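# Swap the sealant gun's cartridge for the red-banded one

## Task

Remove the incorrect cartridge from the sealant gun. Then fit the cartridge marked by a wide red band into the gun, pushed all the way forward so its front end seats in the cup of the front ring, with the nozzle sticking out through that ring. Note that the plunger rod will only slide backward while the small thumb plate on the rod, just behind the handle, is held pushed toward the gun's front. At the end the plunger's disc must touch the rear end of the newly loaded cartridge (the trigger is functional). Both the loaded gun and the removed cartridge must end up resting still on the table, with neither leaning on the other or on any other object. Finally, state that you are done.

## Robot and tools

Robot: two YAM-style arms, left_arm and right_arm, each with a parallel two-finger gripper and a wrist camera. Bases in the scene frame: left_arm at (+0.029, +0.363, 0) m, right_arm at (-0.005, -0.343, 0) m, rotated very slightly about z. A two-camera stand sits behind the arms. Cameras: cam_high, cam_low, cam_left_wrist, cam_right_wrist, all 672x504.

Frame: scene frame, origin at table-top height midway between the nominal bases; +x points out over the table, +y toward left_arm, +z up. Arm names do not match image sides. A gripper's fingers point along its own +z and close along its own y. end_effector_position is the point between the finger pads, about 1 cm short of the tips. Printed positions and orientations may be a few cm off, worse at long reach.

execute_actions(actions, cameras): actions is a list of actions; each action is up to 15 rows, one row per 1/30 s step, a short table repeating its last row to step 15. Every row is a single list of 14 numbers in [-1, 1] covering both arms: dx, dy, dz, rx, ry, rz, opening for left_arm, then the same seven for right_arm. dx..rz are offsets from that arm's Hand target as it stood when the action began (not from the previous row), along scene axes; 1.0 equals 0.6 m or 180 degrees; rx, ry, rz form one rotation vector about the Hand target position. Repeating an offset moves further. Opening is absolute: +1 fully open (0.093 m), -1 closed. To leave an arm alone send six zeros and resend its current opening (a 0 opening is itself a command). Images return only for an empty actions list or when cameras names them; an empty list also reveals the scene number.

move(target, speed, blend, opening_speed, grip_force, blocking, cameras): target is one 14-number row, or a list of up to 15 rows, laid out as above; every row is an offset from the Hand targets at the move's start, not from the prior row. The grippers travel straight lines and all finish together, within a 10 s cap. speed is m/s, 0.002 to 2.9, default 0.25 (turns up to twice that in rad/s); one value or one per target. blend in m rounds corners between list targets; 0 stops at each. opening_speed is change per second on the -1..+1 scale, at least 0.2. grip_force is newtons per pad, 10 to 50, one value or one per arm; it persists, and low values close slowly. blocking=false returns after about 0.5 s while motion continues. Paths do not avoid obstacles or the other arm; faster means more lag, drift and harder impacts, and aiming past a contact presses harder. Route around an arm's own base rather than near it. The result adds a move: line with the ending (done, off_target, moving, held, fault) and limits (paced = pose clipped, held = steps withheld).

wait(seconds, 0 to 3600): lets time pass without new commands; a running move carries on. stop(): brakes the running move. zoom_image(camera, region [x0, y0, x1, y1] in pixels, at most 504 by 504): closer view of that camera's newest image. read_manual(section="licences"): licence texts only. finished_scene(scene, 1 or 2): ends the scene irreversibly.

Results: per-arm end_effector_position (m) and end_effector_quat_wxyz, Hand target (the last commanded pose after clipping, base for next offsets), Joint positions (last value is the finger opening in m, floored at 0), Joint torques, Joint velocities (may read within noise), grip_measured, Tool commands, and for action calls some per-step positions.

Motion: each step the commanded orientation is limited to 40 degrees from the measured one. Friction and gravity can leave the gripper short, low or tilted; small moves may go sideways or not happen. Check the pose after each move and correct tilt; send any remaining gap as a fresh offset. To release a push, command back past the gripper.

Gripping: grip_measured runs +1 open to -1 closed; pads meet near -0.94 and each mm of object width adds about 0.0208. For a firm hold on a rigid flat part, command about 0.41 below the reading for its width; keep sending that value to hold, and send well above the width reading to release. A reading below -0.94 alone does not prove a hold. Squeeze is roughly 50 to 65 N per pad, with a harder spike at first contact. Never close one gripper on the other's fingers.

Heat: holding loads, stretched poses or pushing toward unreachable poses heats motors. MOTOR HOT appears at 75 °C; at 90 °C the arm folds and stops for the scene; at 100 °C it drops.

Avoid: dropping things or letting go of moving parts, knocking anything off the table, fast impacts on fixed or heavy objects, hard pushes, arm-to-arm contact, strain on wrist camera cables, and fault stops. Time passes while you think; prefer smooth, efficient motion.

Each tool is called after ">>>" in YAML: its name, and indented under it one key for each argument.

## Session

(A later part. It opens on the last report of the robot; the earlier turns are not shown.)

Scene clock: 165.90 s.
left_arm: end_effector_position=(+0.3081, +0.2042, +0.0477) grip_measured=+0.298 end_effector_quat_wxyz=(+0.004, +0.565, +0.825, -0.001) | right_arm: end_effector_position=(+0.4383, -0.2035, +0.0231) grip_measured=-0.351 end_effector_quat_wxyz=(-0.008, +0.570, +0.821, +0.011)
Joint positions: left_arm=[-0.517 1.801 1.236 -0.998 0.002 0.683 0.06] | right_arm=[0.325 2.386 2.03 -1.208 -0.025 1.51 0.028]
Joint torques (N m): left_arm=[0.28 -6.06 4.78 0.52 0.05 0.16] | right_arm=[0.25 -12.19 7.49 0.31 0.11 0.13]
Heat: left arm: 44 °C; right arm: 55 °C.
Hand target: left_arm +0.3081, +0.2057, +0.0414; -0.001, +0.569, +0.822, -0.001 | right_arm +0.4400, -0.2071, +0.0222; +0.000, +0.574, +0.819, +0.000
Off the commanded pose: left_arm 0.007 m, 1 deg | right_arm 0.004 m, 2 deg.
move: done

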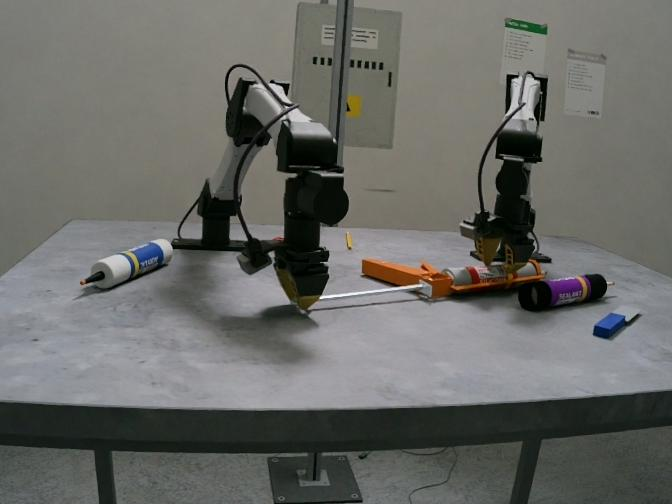

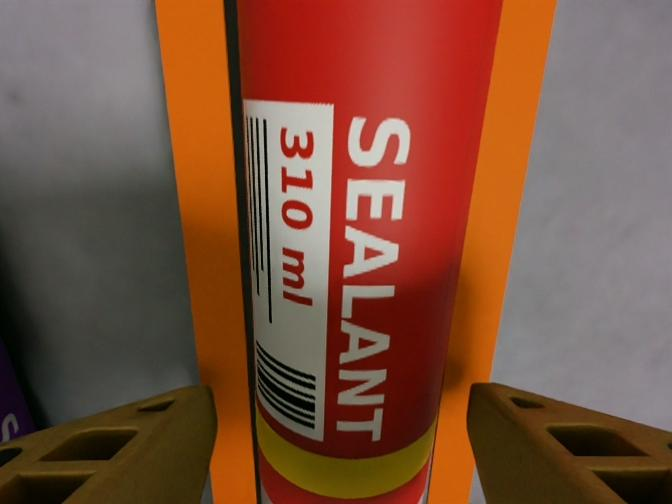

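>>> move:
  target:
    - [0.0,0,-0.0135,0,0,0,0.3,0,0,0,0,0,0,-0.9]
    - [0,0,-0.0135,0,0,0,-0.6,0,0,0,0,0,0,-0.9]
  speed: 0.06
  opening_speed: 0.8
  cameras: ["cam_left_wrist"]

Scene clock: 169.17 s.
left_arm: end_effector_position=(+0.3075, +0.2044, +0.0394) grip_measured=-0.304 end_effector_quat_wxyz=(+0.003, +0.565, +0.825, -0.001) | right_arm: end_effector_position=(+0.4383, -0.2035, +0.0231) grip_measured=-0.351 end_effector_quat_wxyz=(-0.008, +0.570, +0.821, +0.011)
Joint positions: left_arm=[-0.517 1.812 1.215 -0.969 0.003 0.684 0.031] | right_arm=[0.325 2.386 2.03 -1.208 -0.025 1.51 0.028]
Joint torques (N m): left_arm=[0.35 -6.04 4.64 0.55 0.05 0.16] | right_arm=[0.25 -12.21 7.47 0.31 0.12 0.14]
Heat: left arm: 43 °C; right arm: 55 °C.
Hand target: left_arm +0.3081, +0.2057, +0.0332; -0.001, +0.569, +0.822, -0.001 | right_arm +0.4400, -0.2071, +0.0222; +0.000, +0.574, +0.819, +0.000
Off the commanded pose: left_arm 0.006 m, 1 deg | right_arm 0.004 m, 2 deg.
move: done

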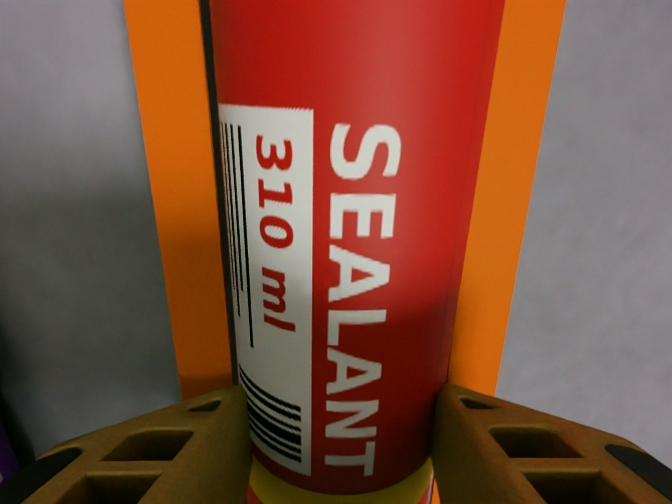

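>>> move:
  target:
    - [0.0,0,0.036,0.006,0.002,0,-0.6,0,0,0,0,0,0,-0.9]
    - [-0.008,0.0236,0.036,0.006,0.002,0,-0.6,0,0,0,0,0,0,-0.9]
  speed: 0.05
  opening_speed: 0.8
  cameras: ["cam_left_wrist","cam_low","cam_high"]

>>> zoom_image:
  camera: "cam_low"
  region: [420, 230, 560, 310]

>>> zoom_image:
  camera: "cam_high"
  region: [350, 110, 500, 210]

Scene clock: 171.03 s.
left_arm: end_effector_position=(+0.3043, +0.2139, +0.0433) grip_measured=-0.285 end_effector_quat_wxyz=(-0.016, +0.565, +0.825, +0.000) | right_arm: end_effector_position=(+0.4376, -0.2013, +0.0232) grip_measured=-0.351 end_effector_quat_wxyz=(-0.010, +0.570, +0.821, +0.012)
Joint positions: left_arm=[-0.499 1.812 1.231 -1.021 -0.004 0.701 0.032] | right_arm=[0.328 2.386 2.03 -1.208 -0.031 1.512 0.028]
Joint torques (N m): left_arm=[0.84 -10.69 5 0.14 -0.01 0.22] | right_arm=[0.02 -12.22 7.46 0.31 0.16 0.1]
Heat: left arm: 43 °C; right arm: 55 °C.
Hand target: left_arm +0.3034, +0.2199, +0.0548; -0.009, +0.569, +0.822, +0.006 | right_arm +0.4399, -0.2070, +0.0222; +0.000, +0.574, +0.819, +0.000
Off the commanded pose: left_arm 0.013 m, 1 deg | right_arm 0.006 m, 2 deg.
move: off_target (left_arm)
Images, in order (width x height): cam_high 672x504, cam_low 672x504, cam_left_wrist 672x504.

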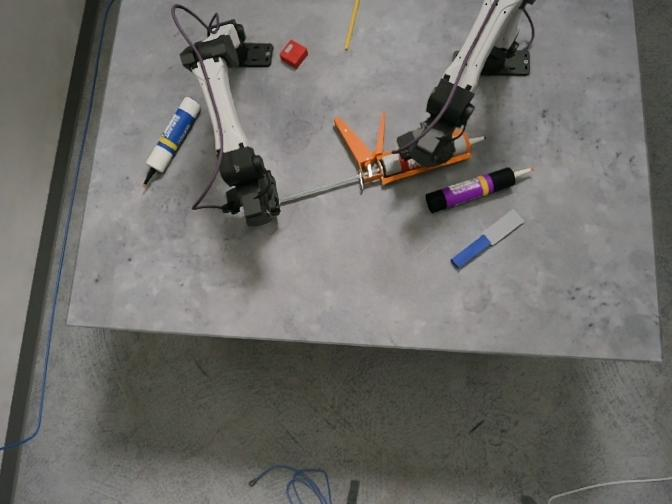

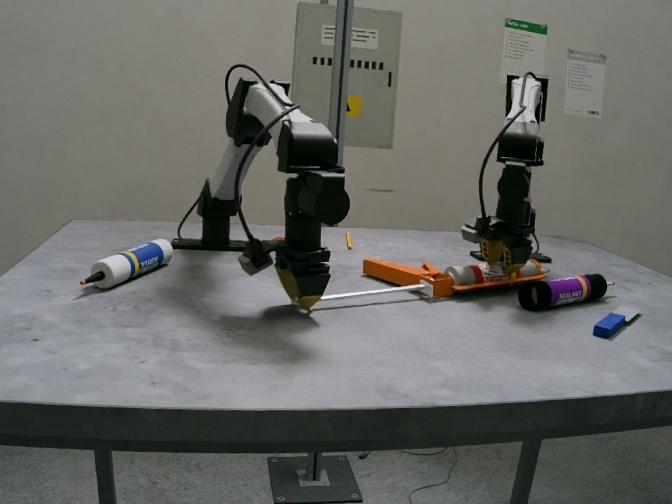

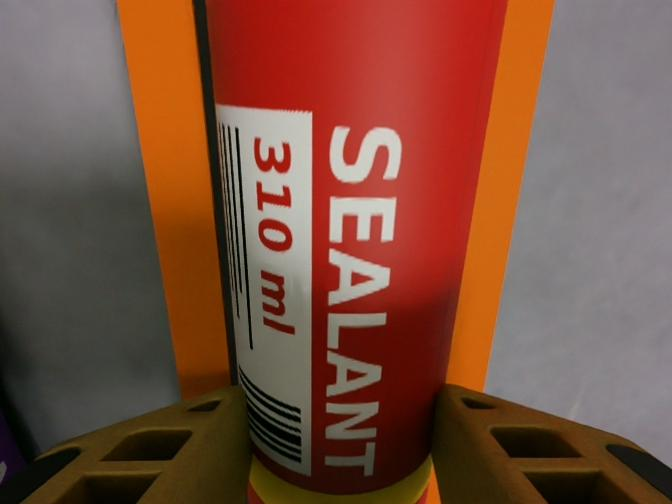

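Scaled by 3.600.

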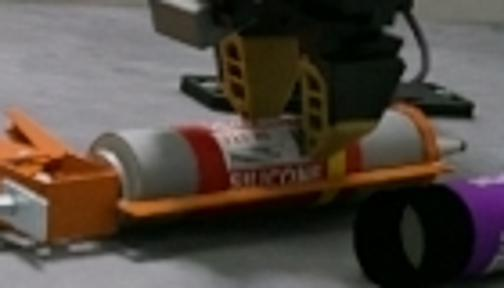

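Scaled by 3.360.

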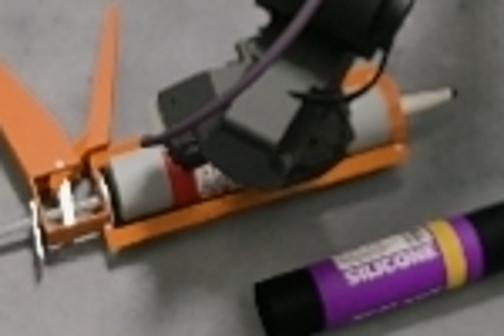

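>>> move:
  target:
    - [-0.003,0.008,-0.03,-0.006,-0.002,0,-0.6,0,0,0,0,0,0,-0.9]
    - [0,0,-0.03,-0.006,-0.002,0,-0.6,0,0,0,0,0,0,-0.9]
    - [0,0,-0.03,-0.006,-0.002,0,0.3,0,0,0,0,0,0,-0.9]
    - [-0.016,0.046,0.09,-0.006,-0.002,0,0.3,0,0,0,0,0,0,-0.9]
  speed: 0.06
  opening_speed: 0.8
  cameras: ["cam_left_wrist","cam_low"]

>>> zoom_image:
  camera: "cam_low"
  region: [420, 230, 560, 310]

>>> zoom_image:
  camera: "cam_left_wrist"
  region: [220, 300, 460, 500]

Scene clock: 175.80 s.
left_arm: end_effector_position=(+0.2884, +0.2464, +0.0984) grip_measured=+0.298 end_effector_quat_wxyz=(-0.016, +0.566, +0.825, -0.007) | right_arm: end_effector_position=(+0.4380, -0.2010, +0.0236) grip_measured=-0.351 end_effector_quat_wxyz=(-0.010, +0.570, +0.821, +0.013)
Joint positions: left_arm=[-0.419 1.658 1.276 -1.222 0.008 0.784 0.06] | right_arm=[0.328 2.386 2.032 -1.208 -0.032 1.513 0.028]
Joint torques (N m): left_arm=[0.54 -7.65 7.21 0.24 0.01 0.14] | right_arm=[0.02 -12.21 7.32 0.32 0.18 0.11]
Heat: left arm: 43 °C; right arm: 56 °C.
Hand target: left_arm +0.2937, +0.2475, +0.1089; -0.001, +0.569, +0.822, -0.001 | right_arm +0.4399, -0.2070, +0.0222; +0.000, +0.574, +0.819, +0.000
Off the commanded pose: left_arm 0.012 m, 2 deg | right_arm 0.006 m, 2 deg.
move: off_target (left_arm)
Images, in order (width x height): cam_low 672x504, cam_left_wrist 672x504.

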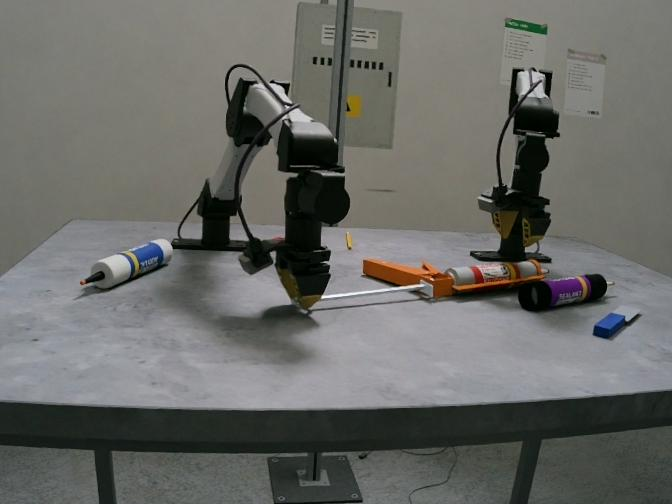

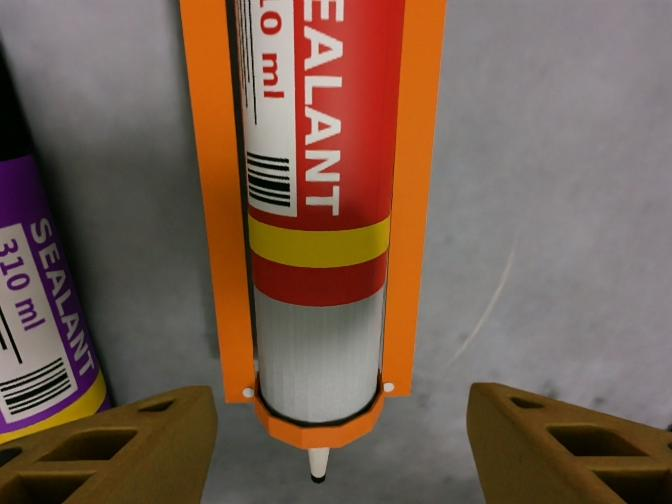

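Scaled by 3.600.

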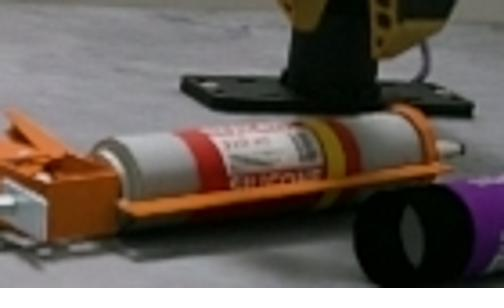

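Scaled by 2.100.

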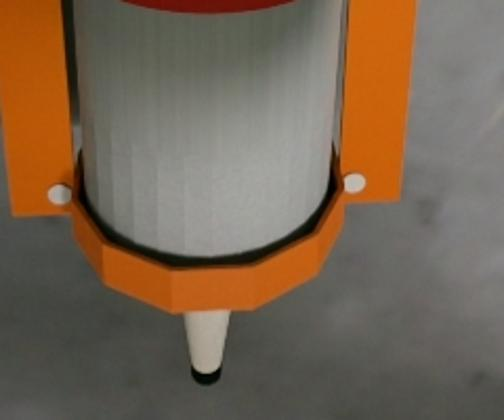

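>>> move:
  target:
    - [0.06,-0.175,0.02,0,0,0,0.3,-0.0143,0.0413,0,0,0,0,-0.9]
  speed: 0.12
  cameras: ["cam_left_wrist","cam_high","cam_right_wrist"]

>>> zoom_image:
  camera: "cam_left_wrist"
  region: [200, 50, 450, 250]

>>> zoom_image:
  camera: "cam_high"
  region: [350, 110, 500, 210]

Scene clock: 177.93 s.
left_arm: end_effector_position=(+0.3267, +0.1444, +0.1212) grip_measured=+0.298 end_effector_quat_wxyz=(+0.001, +0.574, +0.819, -0.003) | right_arm: end_effector_position=(+0.4331, -0.1866, +0.0236) grip_measured=-0.351 end_effector_quat_wxyz=(+0.002, +0.571, +0.821, +0.005)
Joint positions: left_arm=[-0.631 1.947 1.724 -1.347 0.007 0.592 0.06] | right_arm=[0.372 2.386 2.032 -1.208 -0.003 1.557 0.028]
Joint torques (N m): left_arm=[-0.06 -7.08 7.39 0.32 0.02 -0.2] | right_arm=[1.22 -12.27 7.17 0.32 -0.07 0.25]
Heat: left arm: 43 °C; right arm: 56 °C.
Hand target: left_arm +0.3297, +0.1425, +0.1209; -0.001, +0.569, +0.822, -0.001 | right_arm +0.4314, -0.1823, +0.0222; +0.000, +0.574, +0.819, +0.000
Off the commanded pose: left_arm 0.004 m, 1 deg | right_arm 0.005 m, 1 deg.
move: done
Images, in order (width x height): cam_high 672x504, cam_left_wrist 672x504, cam_right_wrist 672x504.

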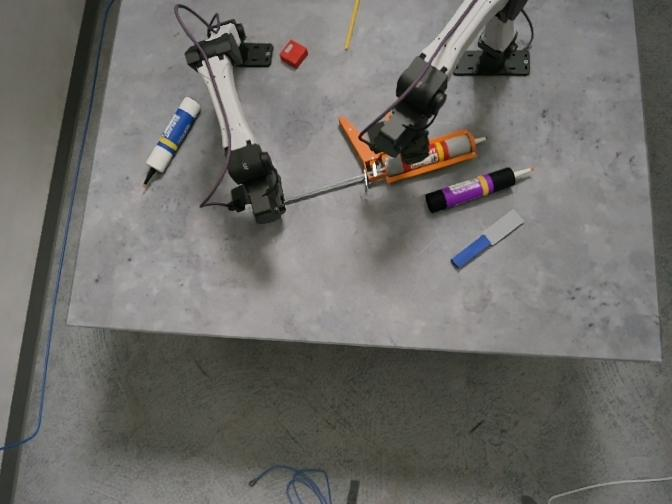

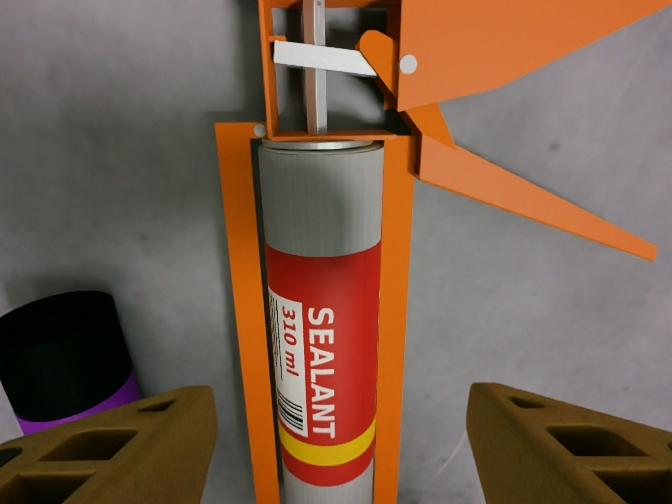

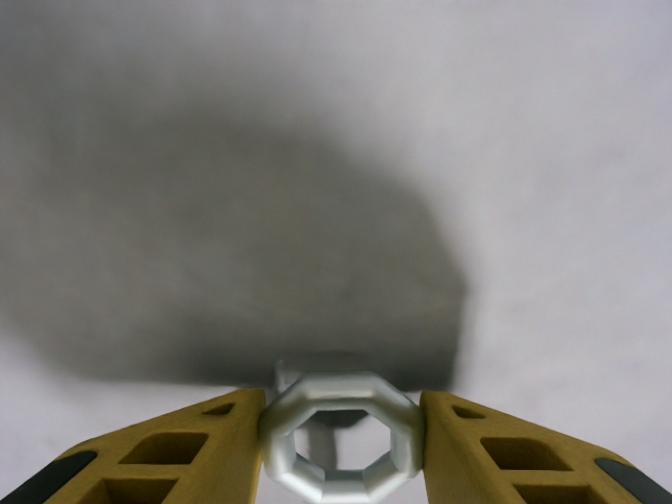

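Scaled by 2.016.

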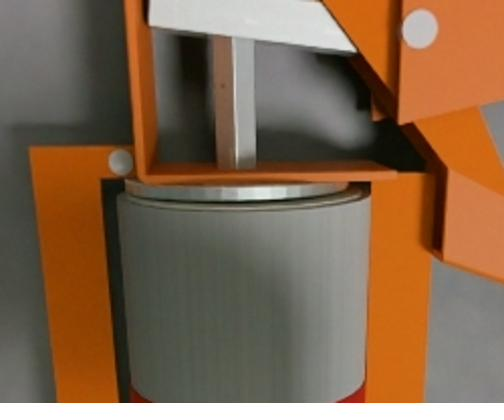

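Scaled by 3.360.

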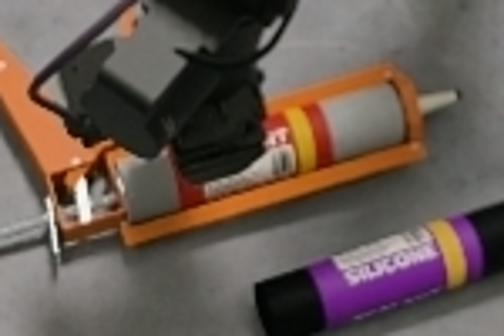

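>>> move:
  target:
    - [-0.0378,0.125,-0.08,0,0,0,0.3,0,0,0,0,0,0,-0.9]
    - [-0.0378,0.125,-0.147,0,0,0,0.3,0,0,0,0,0,0,-0.9]
  speed: 0.15
  cameras: ["cam_left_wrist"]

Scene clock: 181.70 s.
left_arm: end_effector_position=(+0.3069, +0.2157, +0.0387) grip_measured=+0.298 end_effector_quat_wxyz=(+0.004, +0.565, +0.825, -0.001) | right_arm: end_effector_position=(+0.4331, -0.1866, +0.0236) grip_measured=-0.351 end_effector_quat_wxyz=(+0.002, +0.571, +0.821, +0.005)
Joint positions: left_arm=[-0.486 1.79 1.184 -0.958 0.003 0.714 0.06] | right_arm=[0.372 2.386 2.032 -1.208 -0.003 1.557 0.028]
Joint torques (N m): left_arm=[0.35 -5.85 4.63 0.55 0.05 0.16] | right_arm=[1.22 -12.29 7.21 0.31 -0.08 0.24]
Heat: left arm: 43 °C; right arm: 56 °C.
Hand target: left_arm +0.3070, +0.2175, +0.0326; -0.001, +0.569, +0.822, -0.001 | right_arm +0.4314, -0.1823, +0.0222; +0.000, +0.574, +0.819, +0.000
Off the commanded pose: left_arm 0.006 m, 1 deg | right_arm 0.005 m, 1 deg.
move: done

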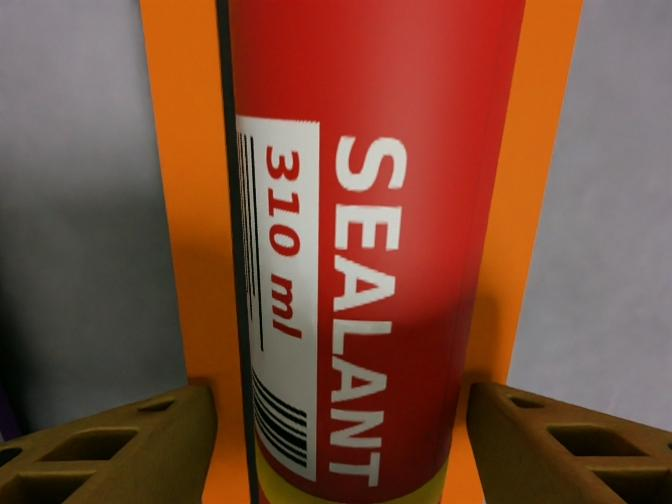

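>>> move:
  target:
    - [0,0,0,0,0,0,-0.6,0,0,0,0,0,0,-0.9]
    - [0.001,0,0.036,0.006,0.002,0,-0.6,0,0,0,0,0,0,-0.9]
    - [-0.0075,0.0252,0.036,0.006,0.002,0,-0.6,0,0,0,0,0,0,-0.9]
    - [-0.0085,0.028,0.005,0,0,0,-0.6,0,0,0,0,0,0,-0.9]
  speed: 0.05
  opening_speed: 0.8
  cameras: ["cam_left_wrist","cam_low","cam_high"]

>>> zoom_image:
  camera: "cam_low"
  region: [420, 230, 560, 310]

>>> zoom_image:
  camera: "cam_high"
  region: [350, 110, 500, 210]

Scene clock: 186.77 s.
left_arm: end_effector_position=(+0.3002, +0.2310, +0.0387) grip_measured=-0.263 end_effector_quat_wxyz=(-0.007, +0.565, +0.825, -0.005) | right_arm: end_effector_position=(+0.4314, -0.1819, +0.0236) grip_measured=-0.351 end_effector_quat_wxyz=(-0.004, +0.571, +0.821, +0.009)
Joint positions: left_arm=[-0.45 1.762 1.151 -0.974 0.007 0.752 0.033] | right_arm=[0.377 2.386 2.032 -1.208 -0.017 1.564 0.028]
Joint torques (N m): left_arm=[0.81 -7.32 3.59 0.62 -0.01 0.18] | right_arm=[0.73 -12.23 7.21 0.32 0.05 0.17]
Heat: left arm: 43 °C; right arm: 56 °C.
Hand target: left_arm +0.3020, +0.2342, +0.0357; -0.001, +0.569, +0.822, -0.001 | right_arm +0.4314, -0.1822, +0.0222; +0.000, +0.574, +0.819, +0.000
Off the commanded pose: left_arm 0.005 m, 1 deg | right_arm 0.001 m, 1 deg.
move: done
Images, in order (width x height): cam_high 672x504, cam_low 672x504, cam_left_wrist 672x504.

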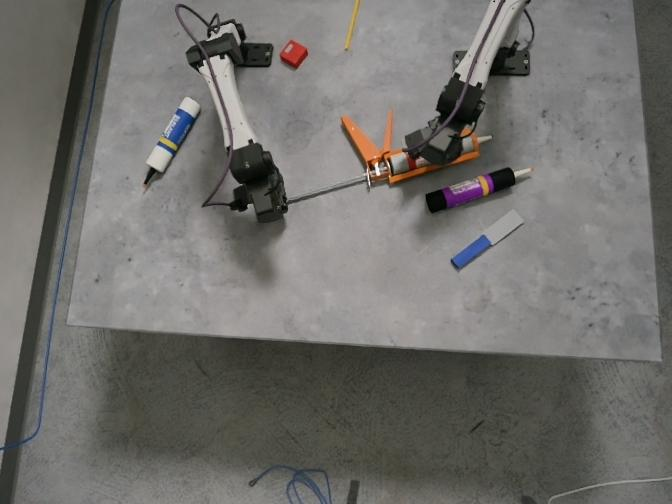

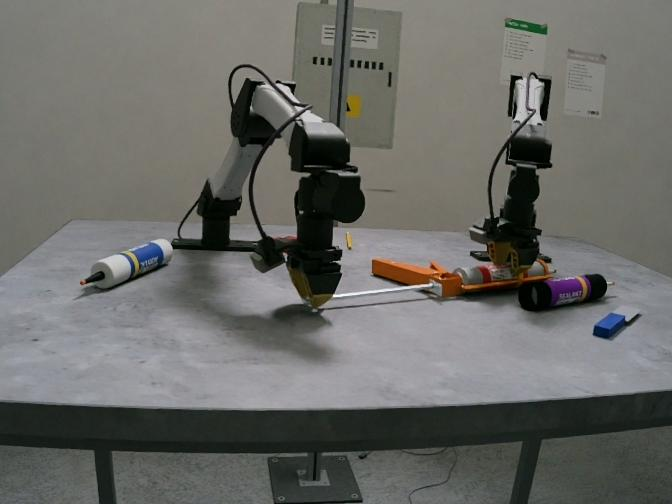

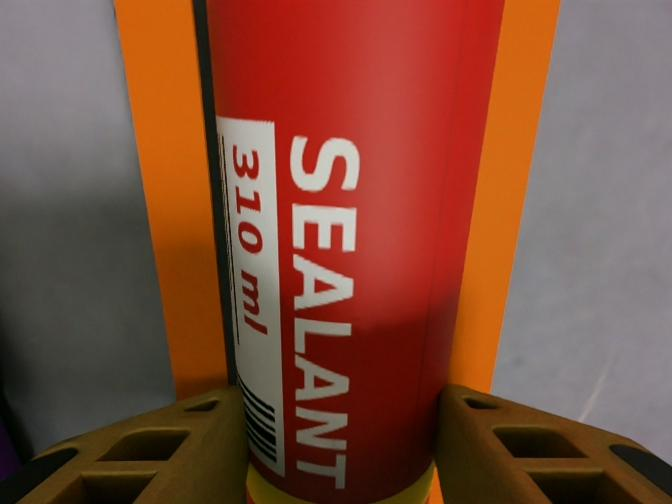

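Scaled by 3.600.

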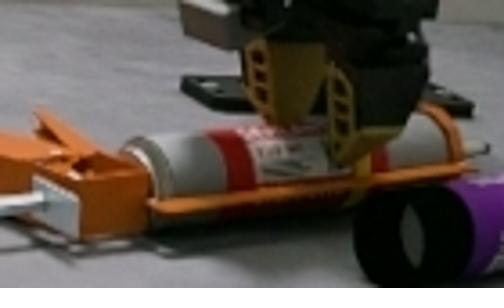

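Scaled by 3.360.

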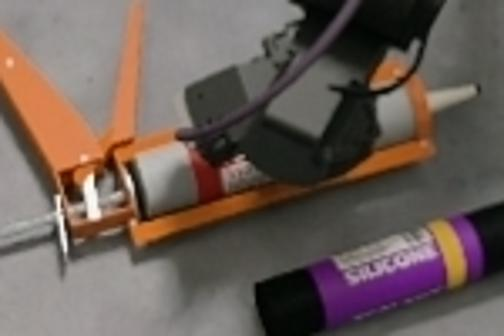

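>>> move:
  target:
    - [-0.002,0.004,0,0,0,0,0.3,0,0,0,0,0,0,-0.9]
    - [-0.002,0.004,0.14,0,0,0,0.3,0,0,0,0,0,0,-0.9]
    - [-0.085,0.222,0.14,0,0,0,0.0,0,0,0,0,0,0,-0.9]
  speed: 0.15
  opening_speed: 0.8
  cameras: ["cam_left_wrist","cam_low","cam_high"]

>>> zoom_image:
  camera: "cam_left_wrist"
  region: [200, 150, 500, 400]

Scene clock: 192.60 s.
left_arm: end_effector_position=(+0.2553, +0.3665, +0.1191) grip_measured=+0.002 end_effector_quat_wxyz=(-0.001, +0.565, +0.825, +0.000) | right_arm: end_effector_position=(+0.4314, -0.1819, +0.0236) grip_measured=-0.351 end_effector_quat_wxyz=(-0.004, +0.571, +0.821, +0.009)
Joint positions: left_arm=[0.013 1.398 1.11 -1.284 -0.001 1.215 0.045] | right_arm=[0.377 2.386 2.032 -1.208 -0.017 1.564 0.028]
Joint torques (N m): left_arm=[0.5 -5.14 4.66 0.3 0.09 0.18] | right_arm=[0.75 -12.25 7.19 0.32 0.05 0.16]
Heat: left arm: 43 °C; right arm: 57 °C.
Hand target: left_arm +0.2509, +0.3675, +0.1197; -0.001, +0.569, +0.822, -0.001 | right_arm +0.4314, -0.1822, +0.0222; +0.000, +0.574, +0.819, +0.000
Off the commanded pose: left_arm 0.004 m, 1 deg | right_arm 0.001 m, 1 deg.
move: done
Images, in order (width x height): cam_high 672x504, cam_low 672x504, cam_left_wrist 672x504.

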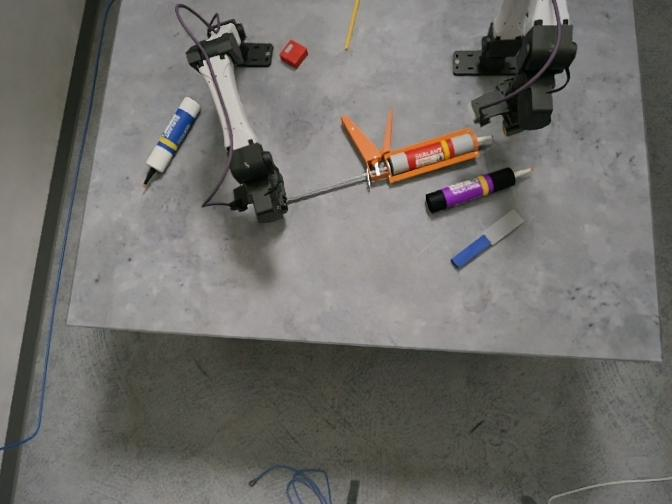

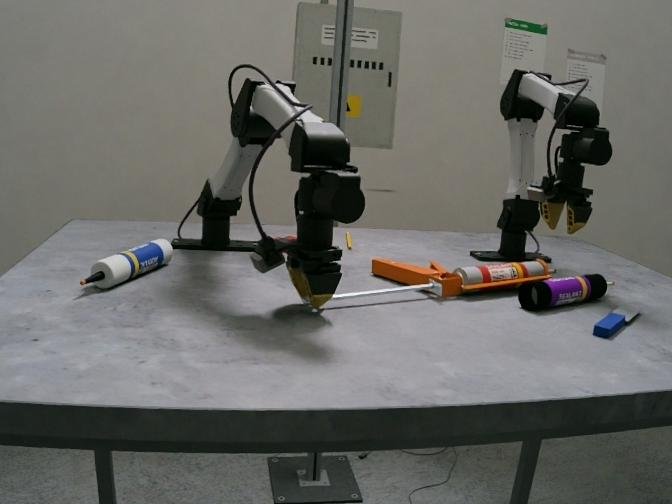

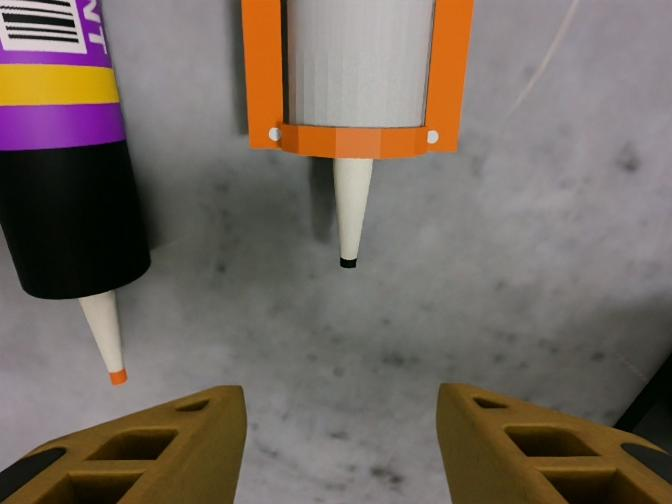

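Scaled by 1.680.

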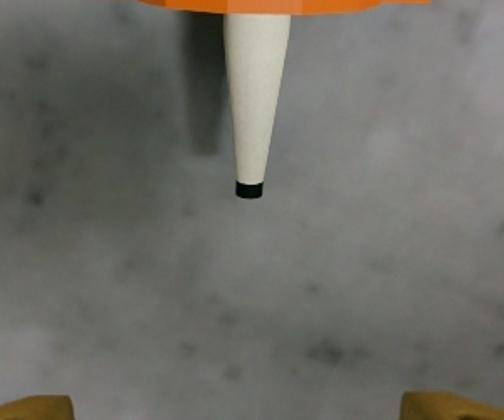

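>>> move:
  target:
    - [-0.0047,-0.0017,-0.17,0,0,0,0.0,0,0,0,0,0,0,-0.9]
    - [-0.0005,-0.0135,-0.175,0,0,0,0.0,0,0,0,0,0,0,-0.9]
  speed: 0.1
  cameras: ["cam_left_wrist","cam_low","cam_high"]

>>> zoom_image:
  camera: "cam_low"
  region: [460, 220, 620, 310]

Scene clock: 195.27 s.
left_arm: end_effector_position=(+0.2514, +0.3606, +0.0187) grip_measured=+0.002 end_effector_quat_wxyz=(+0.001, +0.573, +0.820, +0.002) | right_arm: end_effector_position=(+0.4314, -0.1819, +0.0236) grip_measured=-0.351 end_effector_quat_wxyz=(-0.004, +0.571, +0.821, +0.009)
Joint positions: left_arm=[-0.013 1.484 0.769 -0.851 -0.001 1.207 0.045] | right_arm=[0.377 2.386 2.032 -1.208 -0.017 1.564 0.028]
Joint torques (N m): left_arm=[-0.29 -3.17 4.42 0.46 0.09 -0.19] | right_arm=[0.73 -12.23 7.21 0.32 0.05 0.15]
Heat: left arm: 43 °C; right arm: 57 °C.
Hand target: left_arm +0.2507, +0.3593, +0.0148; -0.001, +0.569, +0.822, +0.000 | right_arm +0.4314, -0.1822, +0.0222; +0.000, +0.574, +0.819, +0.000
Off the commanded pose: left_arm 0.004 m, 1 deg | right_arm 0.001 m, 1 deg.
move: done
Images, in order (width x height): cam_high 672x504, cam_low 672x504, cam_left_wrist 672x504.

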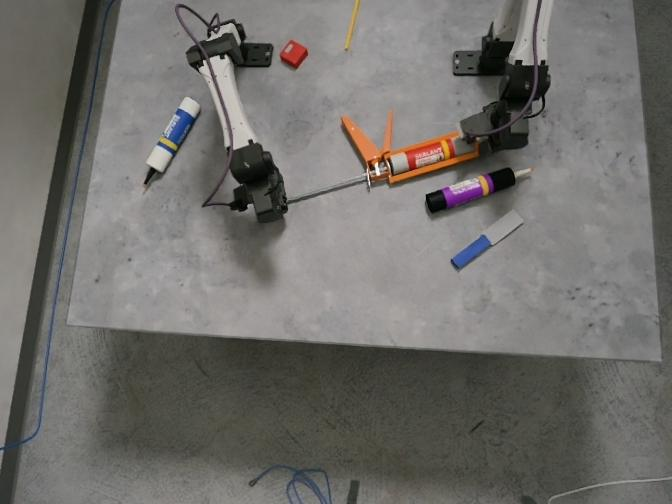

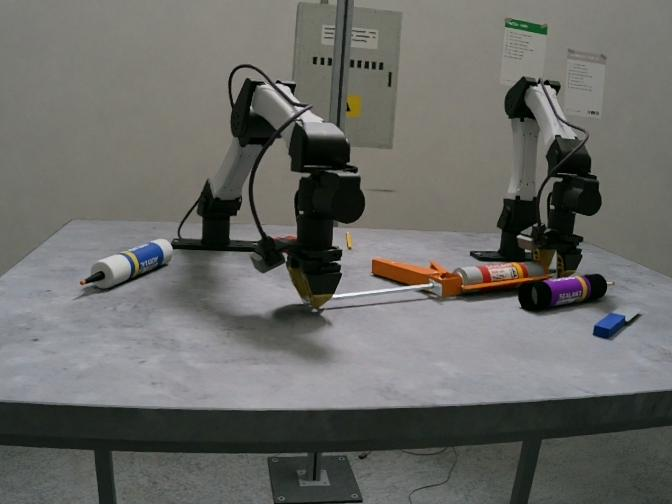

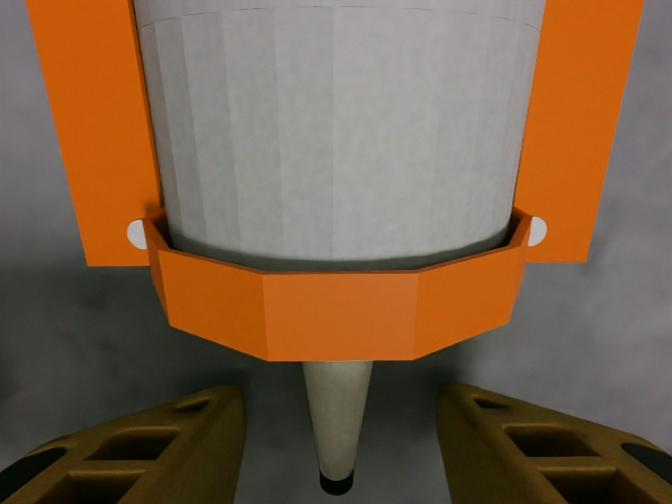

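Scaled by 3.150.

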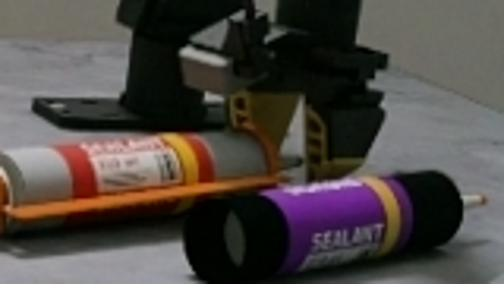

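>>> move:
  target: [0.0095,-0.0266,0,0,0,0,0.0,0,0,0,0,0,0,-0.9]
  speed: 0.05
  cameras: ["cam_left_wrist"]

Scene clock: 196.50 s.
left_arm: end_effector_position=(+0.2488, +0.3455, +0.0136) grip_measured=+0.002 end_effector_quat_wxyz=(-0.008, +0.573, +0.820, -0.004) | right_arm: end_effector_position=(+0.4314, -0.1819, +0.0236) grip_measured=-0.351 end_effector_quat_wxyz=(-0.004, +0.571, +0.821, +0.009)
Joint positions: left_arm=[-0.082 1.509 0.769 -0.849 -0.001 1.138 0.045] | right_arm=[0.377 2.386 2.032 -1.208 -0.017 1.564 0.028]
Joint torques (N m): left_arm=[-0.32 -3.22 6.24 0.46 0.1 -0.17] | right_arm=[0.73 -12.26 7.24 0.32 0.05 0.15]
Heat: left arm: 42 °C; right arm: 57 °C.
Hand target: left_arm +0.2565, +0.3434, +0.0147; -0.001, +0.569, +0.822, +0.000 | right_arm +0.4314, -0.1822, +0.0222; +0.000, +0.574, +0.819, +0.000
Off the commanded pose: left_arm 0.008 m, 1 deg | right_arm 0.001 m, 1 deg.
move: done

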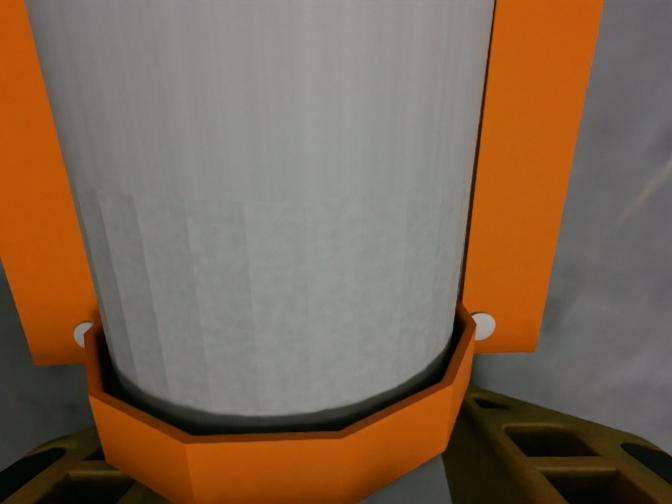

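>>> move:
  target:
    - [0.012,0.012,0.004,0,0,0,0.0,0,0,0,0,0,0,-0.9]
    - [0.017,0.003,0.004,0,0,0,0.0,0,0,0,0,0,0,-0.9]
  speed: 0.05
  cameras: ["cam_left_wrist"]

Scene clock: 197.87 s.
left_arm: end_effector_position=(+0.2594, +0.3473, +0.0149) grip_measured=+0.002 end_effector_quat_wxyz=(-0.007, +0.570, +0.822, -0.003) | right_arm: end_effector_position=(+0.4314, -0.1819, +0.0236) grip_measured=-0.351 end_effector_quat_wxyz=(-0.004, +0.571, +0.821, +0.009)
Joint positions: left_arm=[-0.07 1.543 0.806 -0.849 -0.001 1.142 0.045] | right_arm=[0.377 2.386 2.032 -1.208 -0.017 1.564 0.028]
Joint torques (N m): left_arm=[-0.4 -3.67 6.68 0.39 0.09 -0.08] | right_arm=[0.72 -12.25 7.23 0.32 0.05 0.16]
Heat: left arm: 42 °C; right arm: 57 °C.
Hand target: left_arm +0.2665, +0.3452, +0.0170; -0.001, +0.569, +0.822, -0.001 | right_arm +0.4314, -0.1822, +0.0222; +0.000, +0.574, +0.819, +0.000
Off the commanded pose: left_arm 0.008 m, 1 deg | right_arm 0.001 m, 1 deg.
move: done

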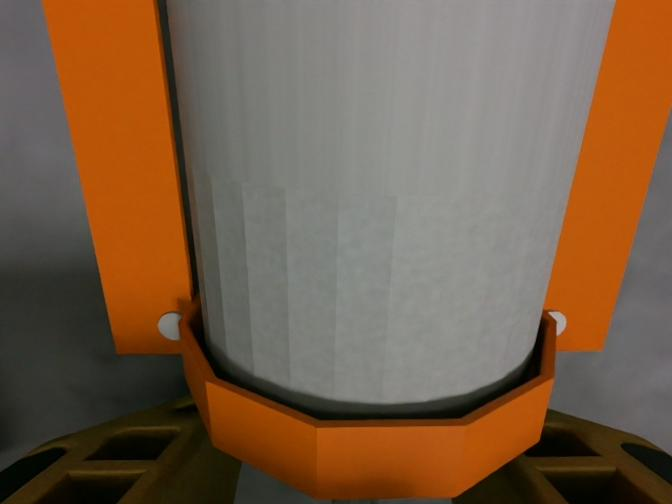

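>>> move:
  target:
    - [0,0,0,0,0,0,0.0,-0.0143,0.0393,0,0,0,0,-0.9]
  speed: 0.04
  cameras: ["cam_left_wrist","cam_right_wrist","cam_low","cam_high"]

>>> zoom_image:
  camera: "cam_high"
  region: [350, 110, 500, 210]

>>> zoom_image:
  camera: "cam_low"
  region: [420, 240, 560, 310]

Scene clock: 199.20 s.
left_arm: end_effector_position=(+0.2588, +0.3485, +0.0149) grip_measured=+0.002 end_effector_quat_wxyz=(-0.010, +0.570, +0.822, -0.001) | right_arm: end_effector_position=(+0.4268, -0.1698, +0.0236) grip_measured=-0.351 end_effector_quat_wxyz=(+0.007, +0.572, +0.820, +0.001)
Joint positions: left_arm=[-0.07 1.543 0.806 -0.852 -0.008 1.142 0.045] | right_arm=[0.415 2.386 2.032 -1.208 0.012 1.604 0.028]
Joint torques (N m): left_arm=[-0.39 -3.52 6.74 0.36 0.15 -0.08] | right_arm=[2.19 -11.97 7.65 0.29 -0.19 0.31]
Heat: left arm: 42 °C; right arm: 57 °C.
Hand target: left_arm +0.2665, +0.3452, +0.0170; -0.001, +0.569, +0.822, -0.001 | right_arm +0.4228, -0.1587, +0.0222; +0.000, +0.574, +0.819, +0.000
Off the commanded pose: left_arm 0.009 m, 1 deg | right_arm 0.012 m, 1 deg.
move: off_target (right_arm)

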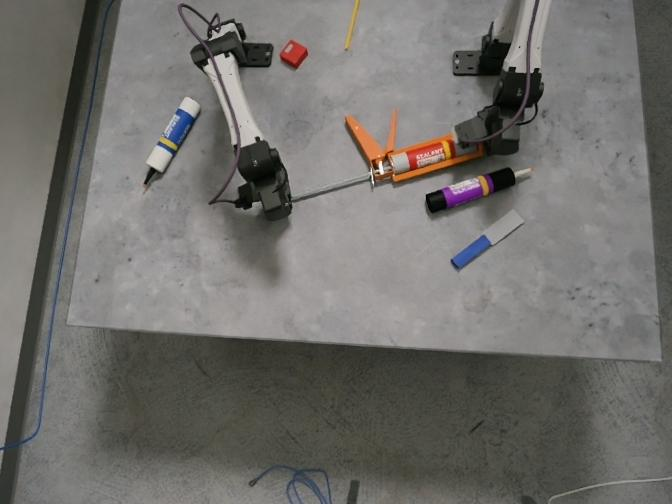

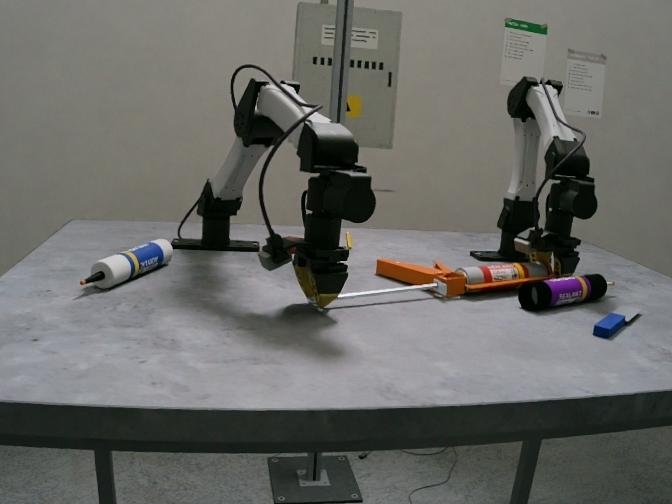

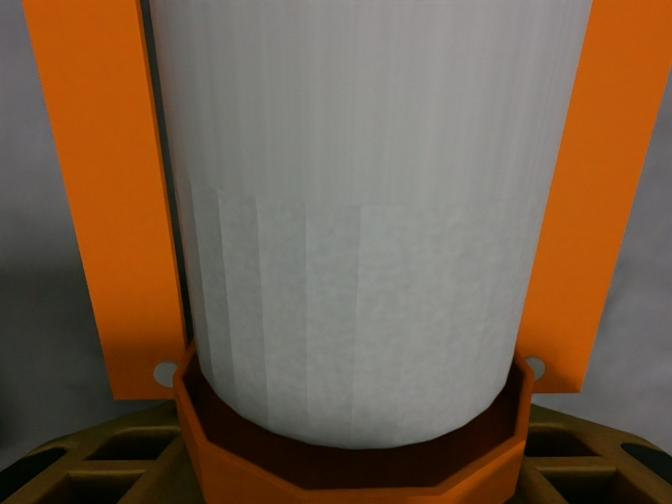

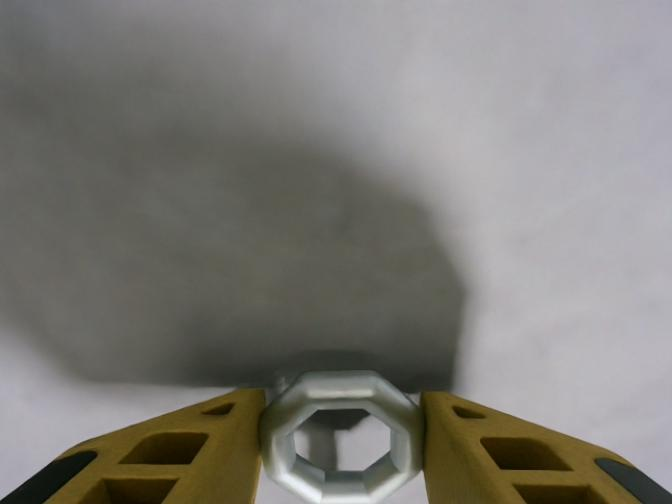

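Scaled by 3.360.

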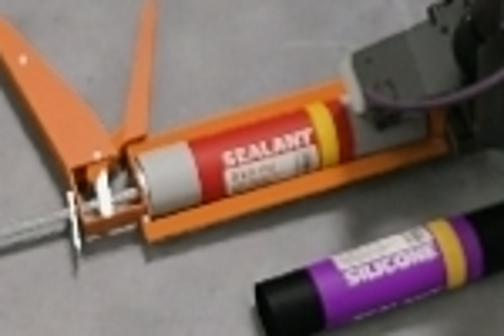

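Scaled by 3.600.

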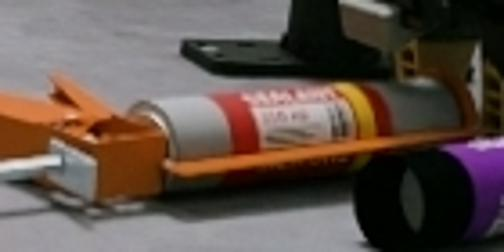

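>>> move:
  target:
    - [0,0,0,0,0,0,0.0,-0.0086,0.0236,0,0,0,0,-0.9]
  speed: 0.04
  cameras: ["cam_left_wrist","cam_right_wrist","cam_high"]

>>> zoom_image:
  camera: "cam_high"
  region: [350, 110, 500, 210]

Scene clock: 200.33 s.
left_arm: end_effector_position=(+0.2575, +0.3520, +0.0150) grip_measured=+0.002 end_effector_quat_wxyz=(-0.018, +0.570, +0.822, +0.006) | right_arm: end_effector_position=(+0.4251, -0.1662, +0.0241) grip_measured=-0.351 end_effector_quat_wxyz=(+0.022, +0.573, +0.819, -0.009)
Joint positions: left_arm=[-0.07 1.543 0.806 -0.858 -0.028 1.142 0.045] | right_arm=[0.437 2.386 2.034 -1.21 0.047 1.627 0.028]
Joint torques (N m): left_arm=[-0.39 -3.45 6.61 0.44 0.34 -0.07] | right_arm=[3.11 -11.7 8.03 0.27 -0.48 0.37]
Heat: left arm: 42 °C; right arm: 57 °C.
Hand target: left_arm +0.2665, +0.3452, +0.0170; -0.001, +0.569, +0.822, -0.001 | right_arm +0.4177, -0.1445, +0.0222; +0.000, +0.574, +0.819, +0.000
Off the commanded pose: left_arm 0.011 m, 2 deg | right_arm 0.023 m, 3 deg.
move: off_target (right_arm)
Images, in order (width x height): cam_high 672x504, cam_left_wrist 672x504, cam_right_wrist 672x504.

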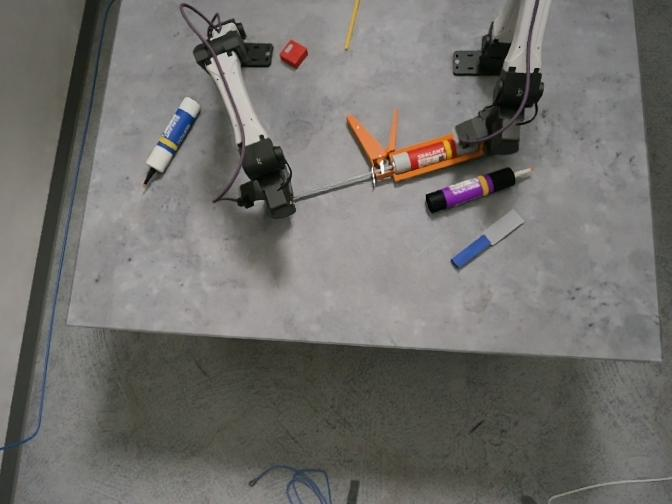

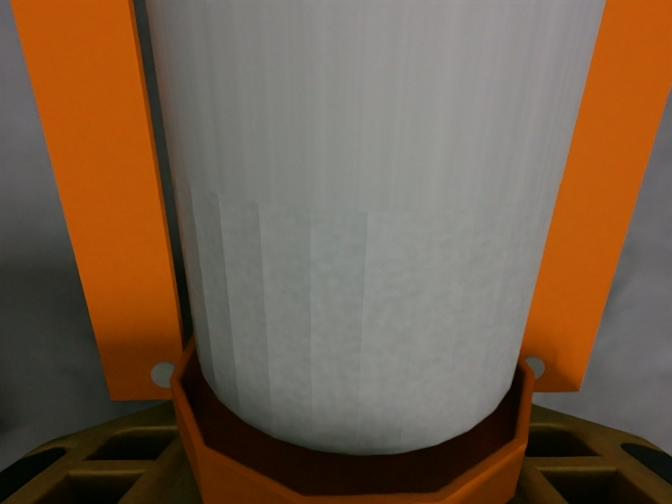

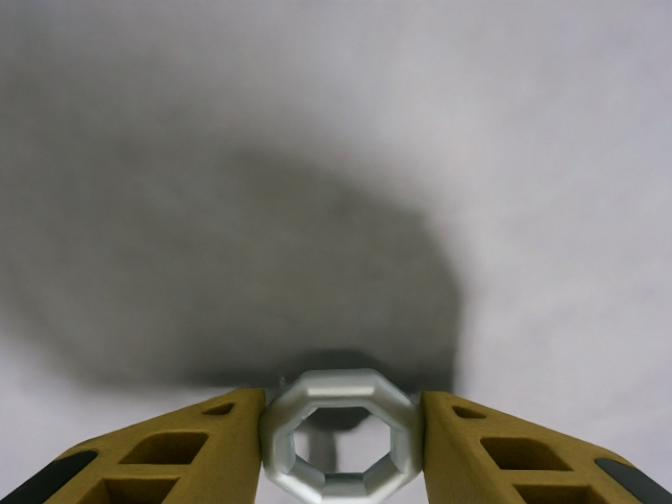

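Scaled by 3.360.

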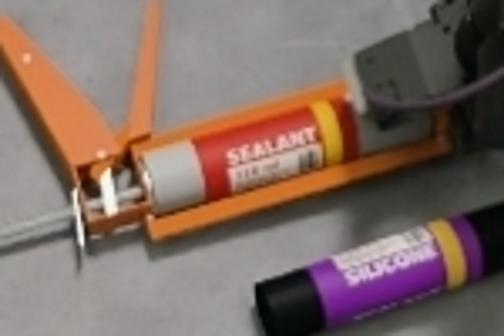

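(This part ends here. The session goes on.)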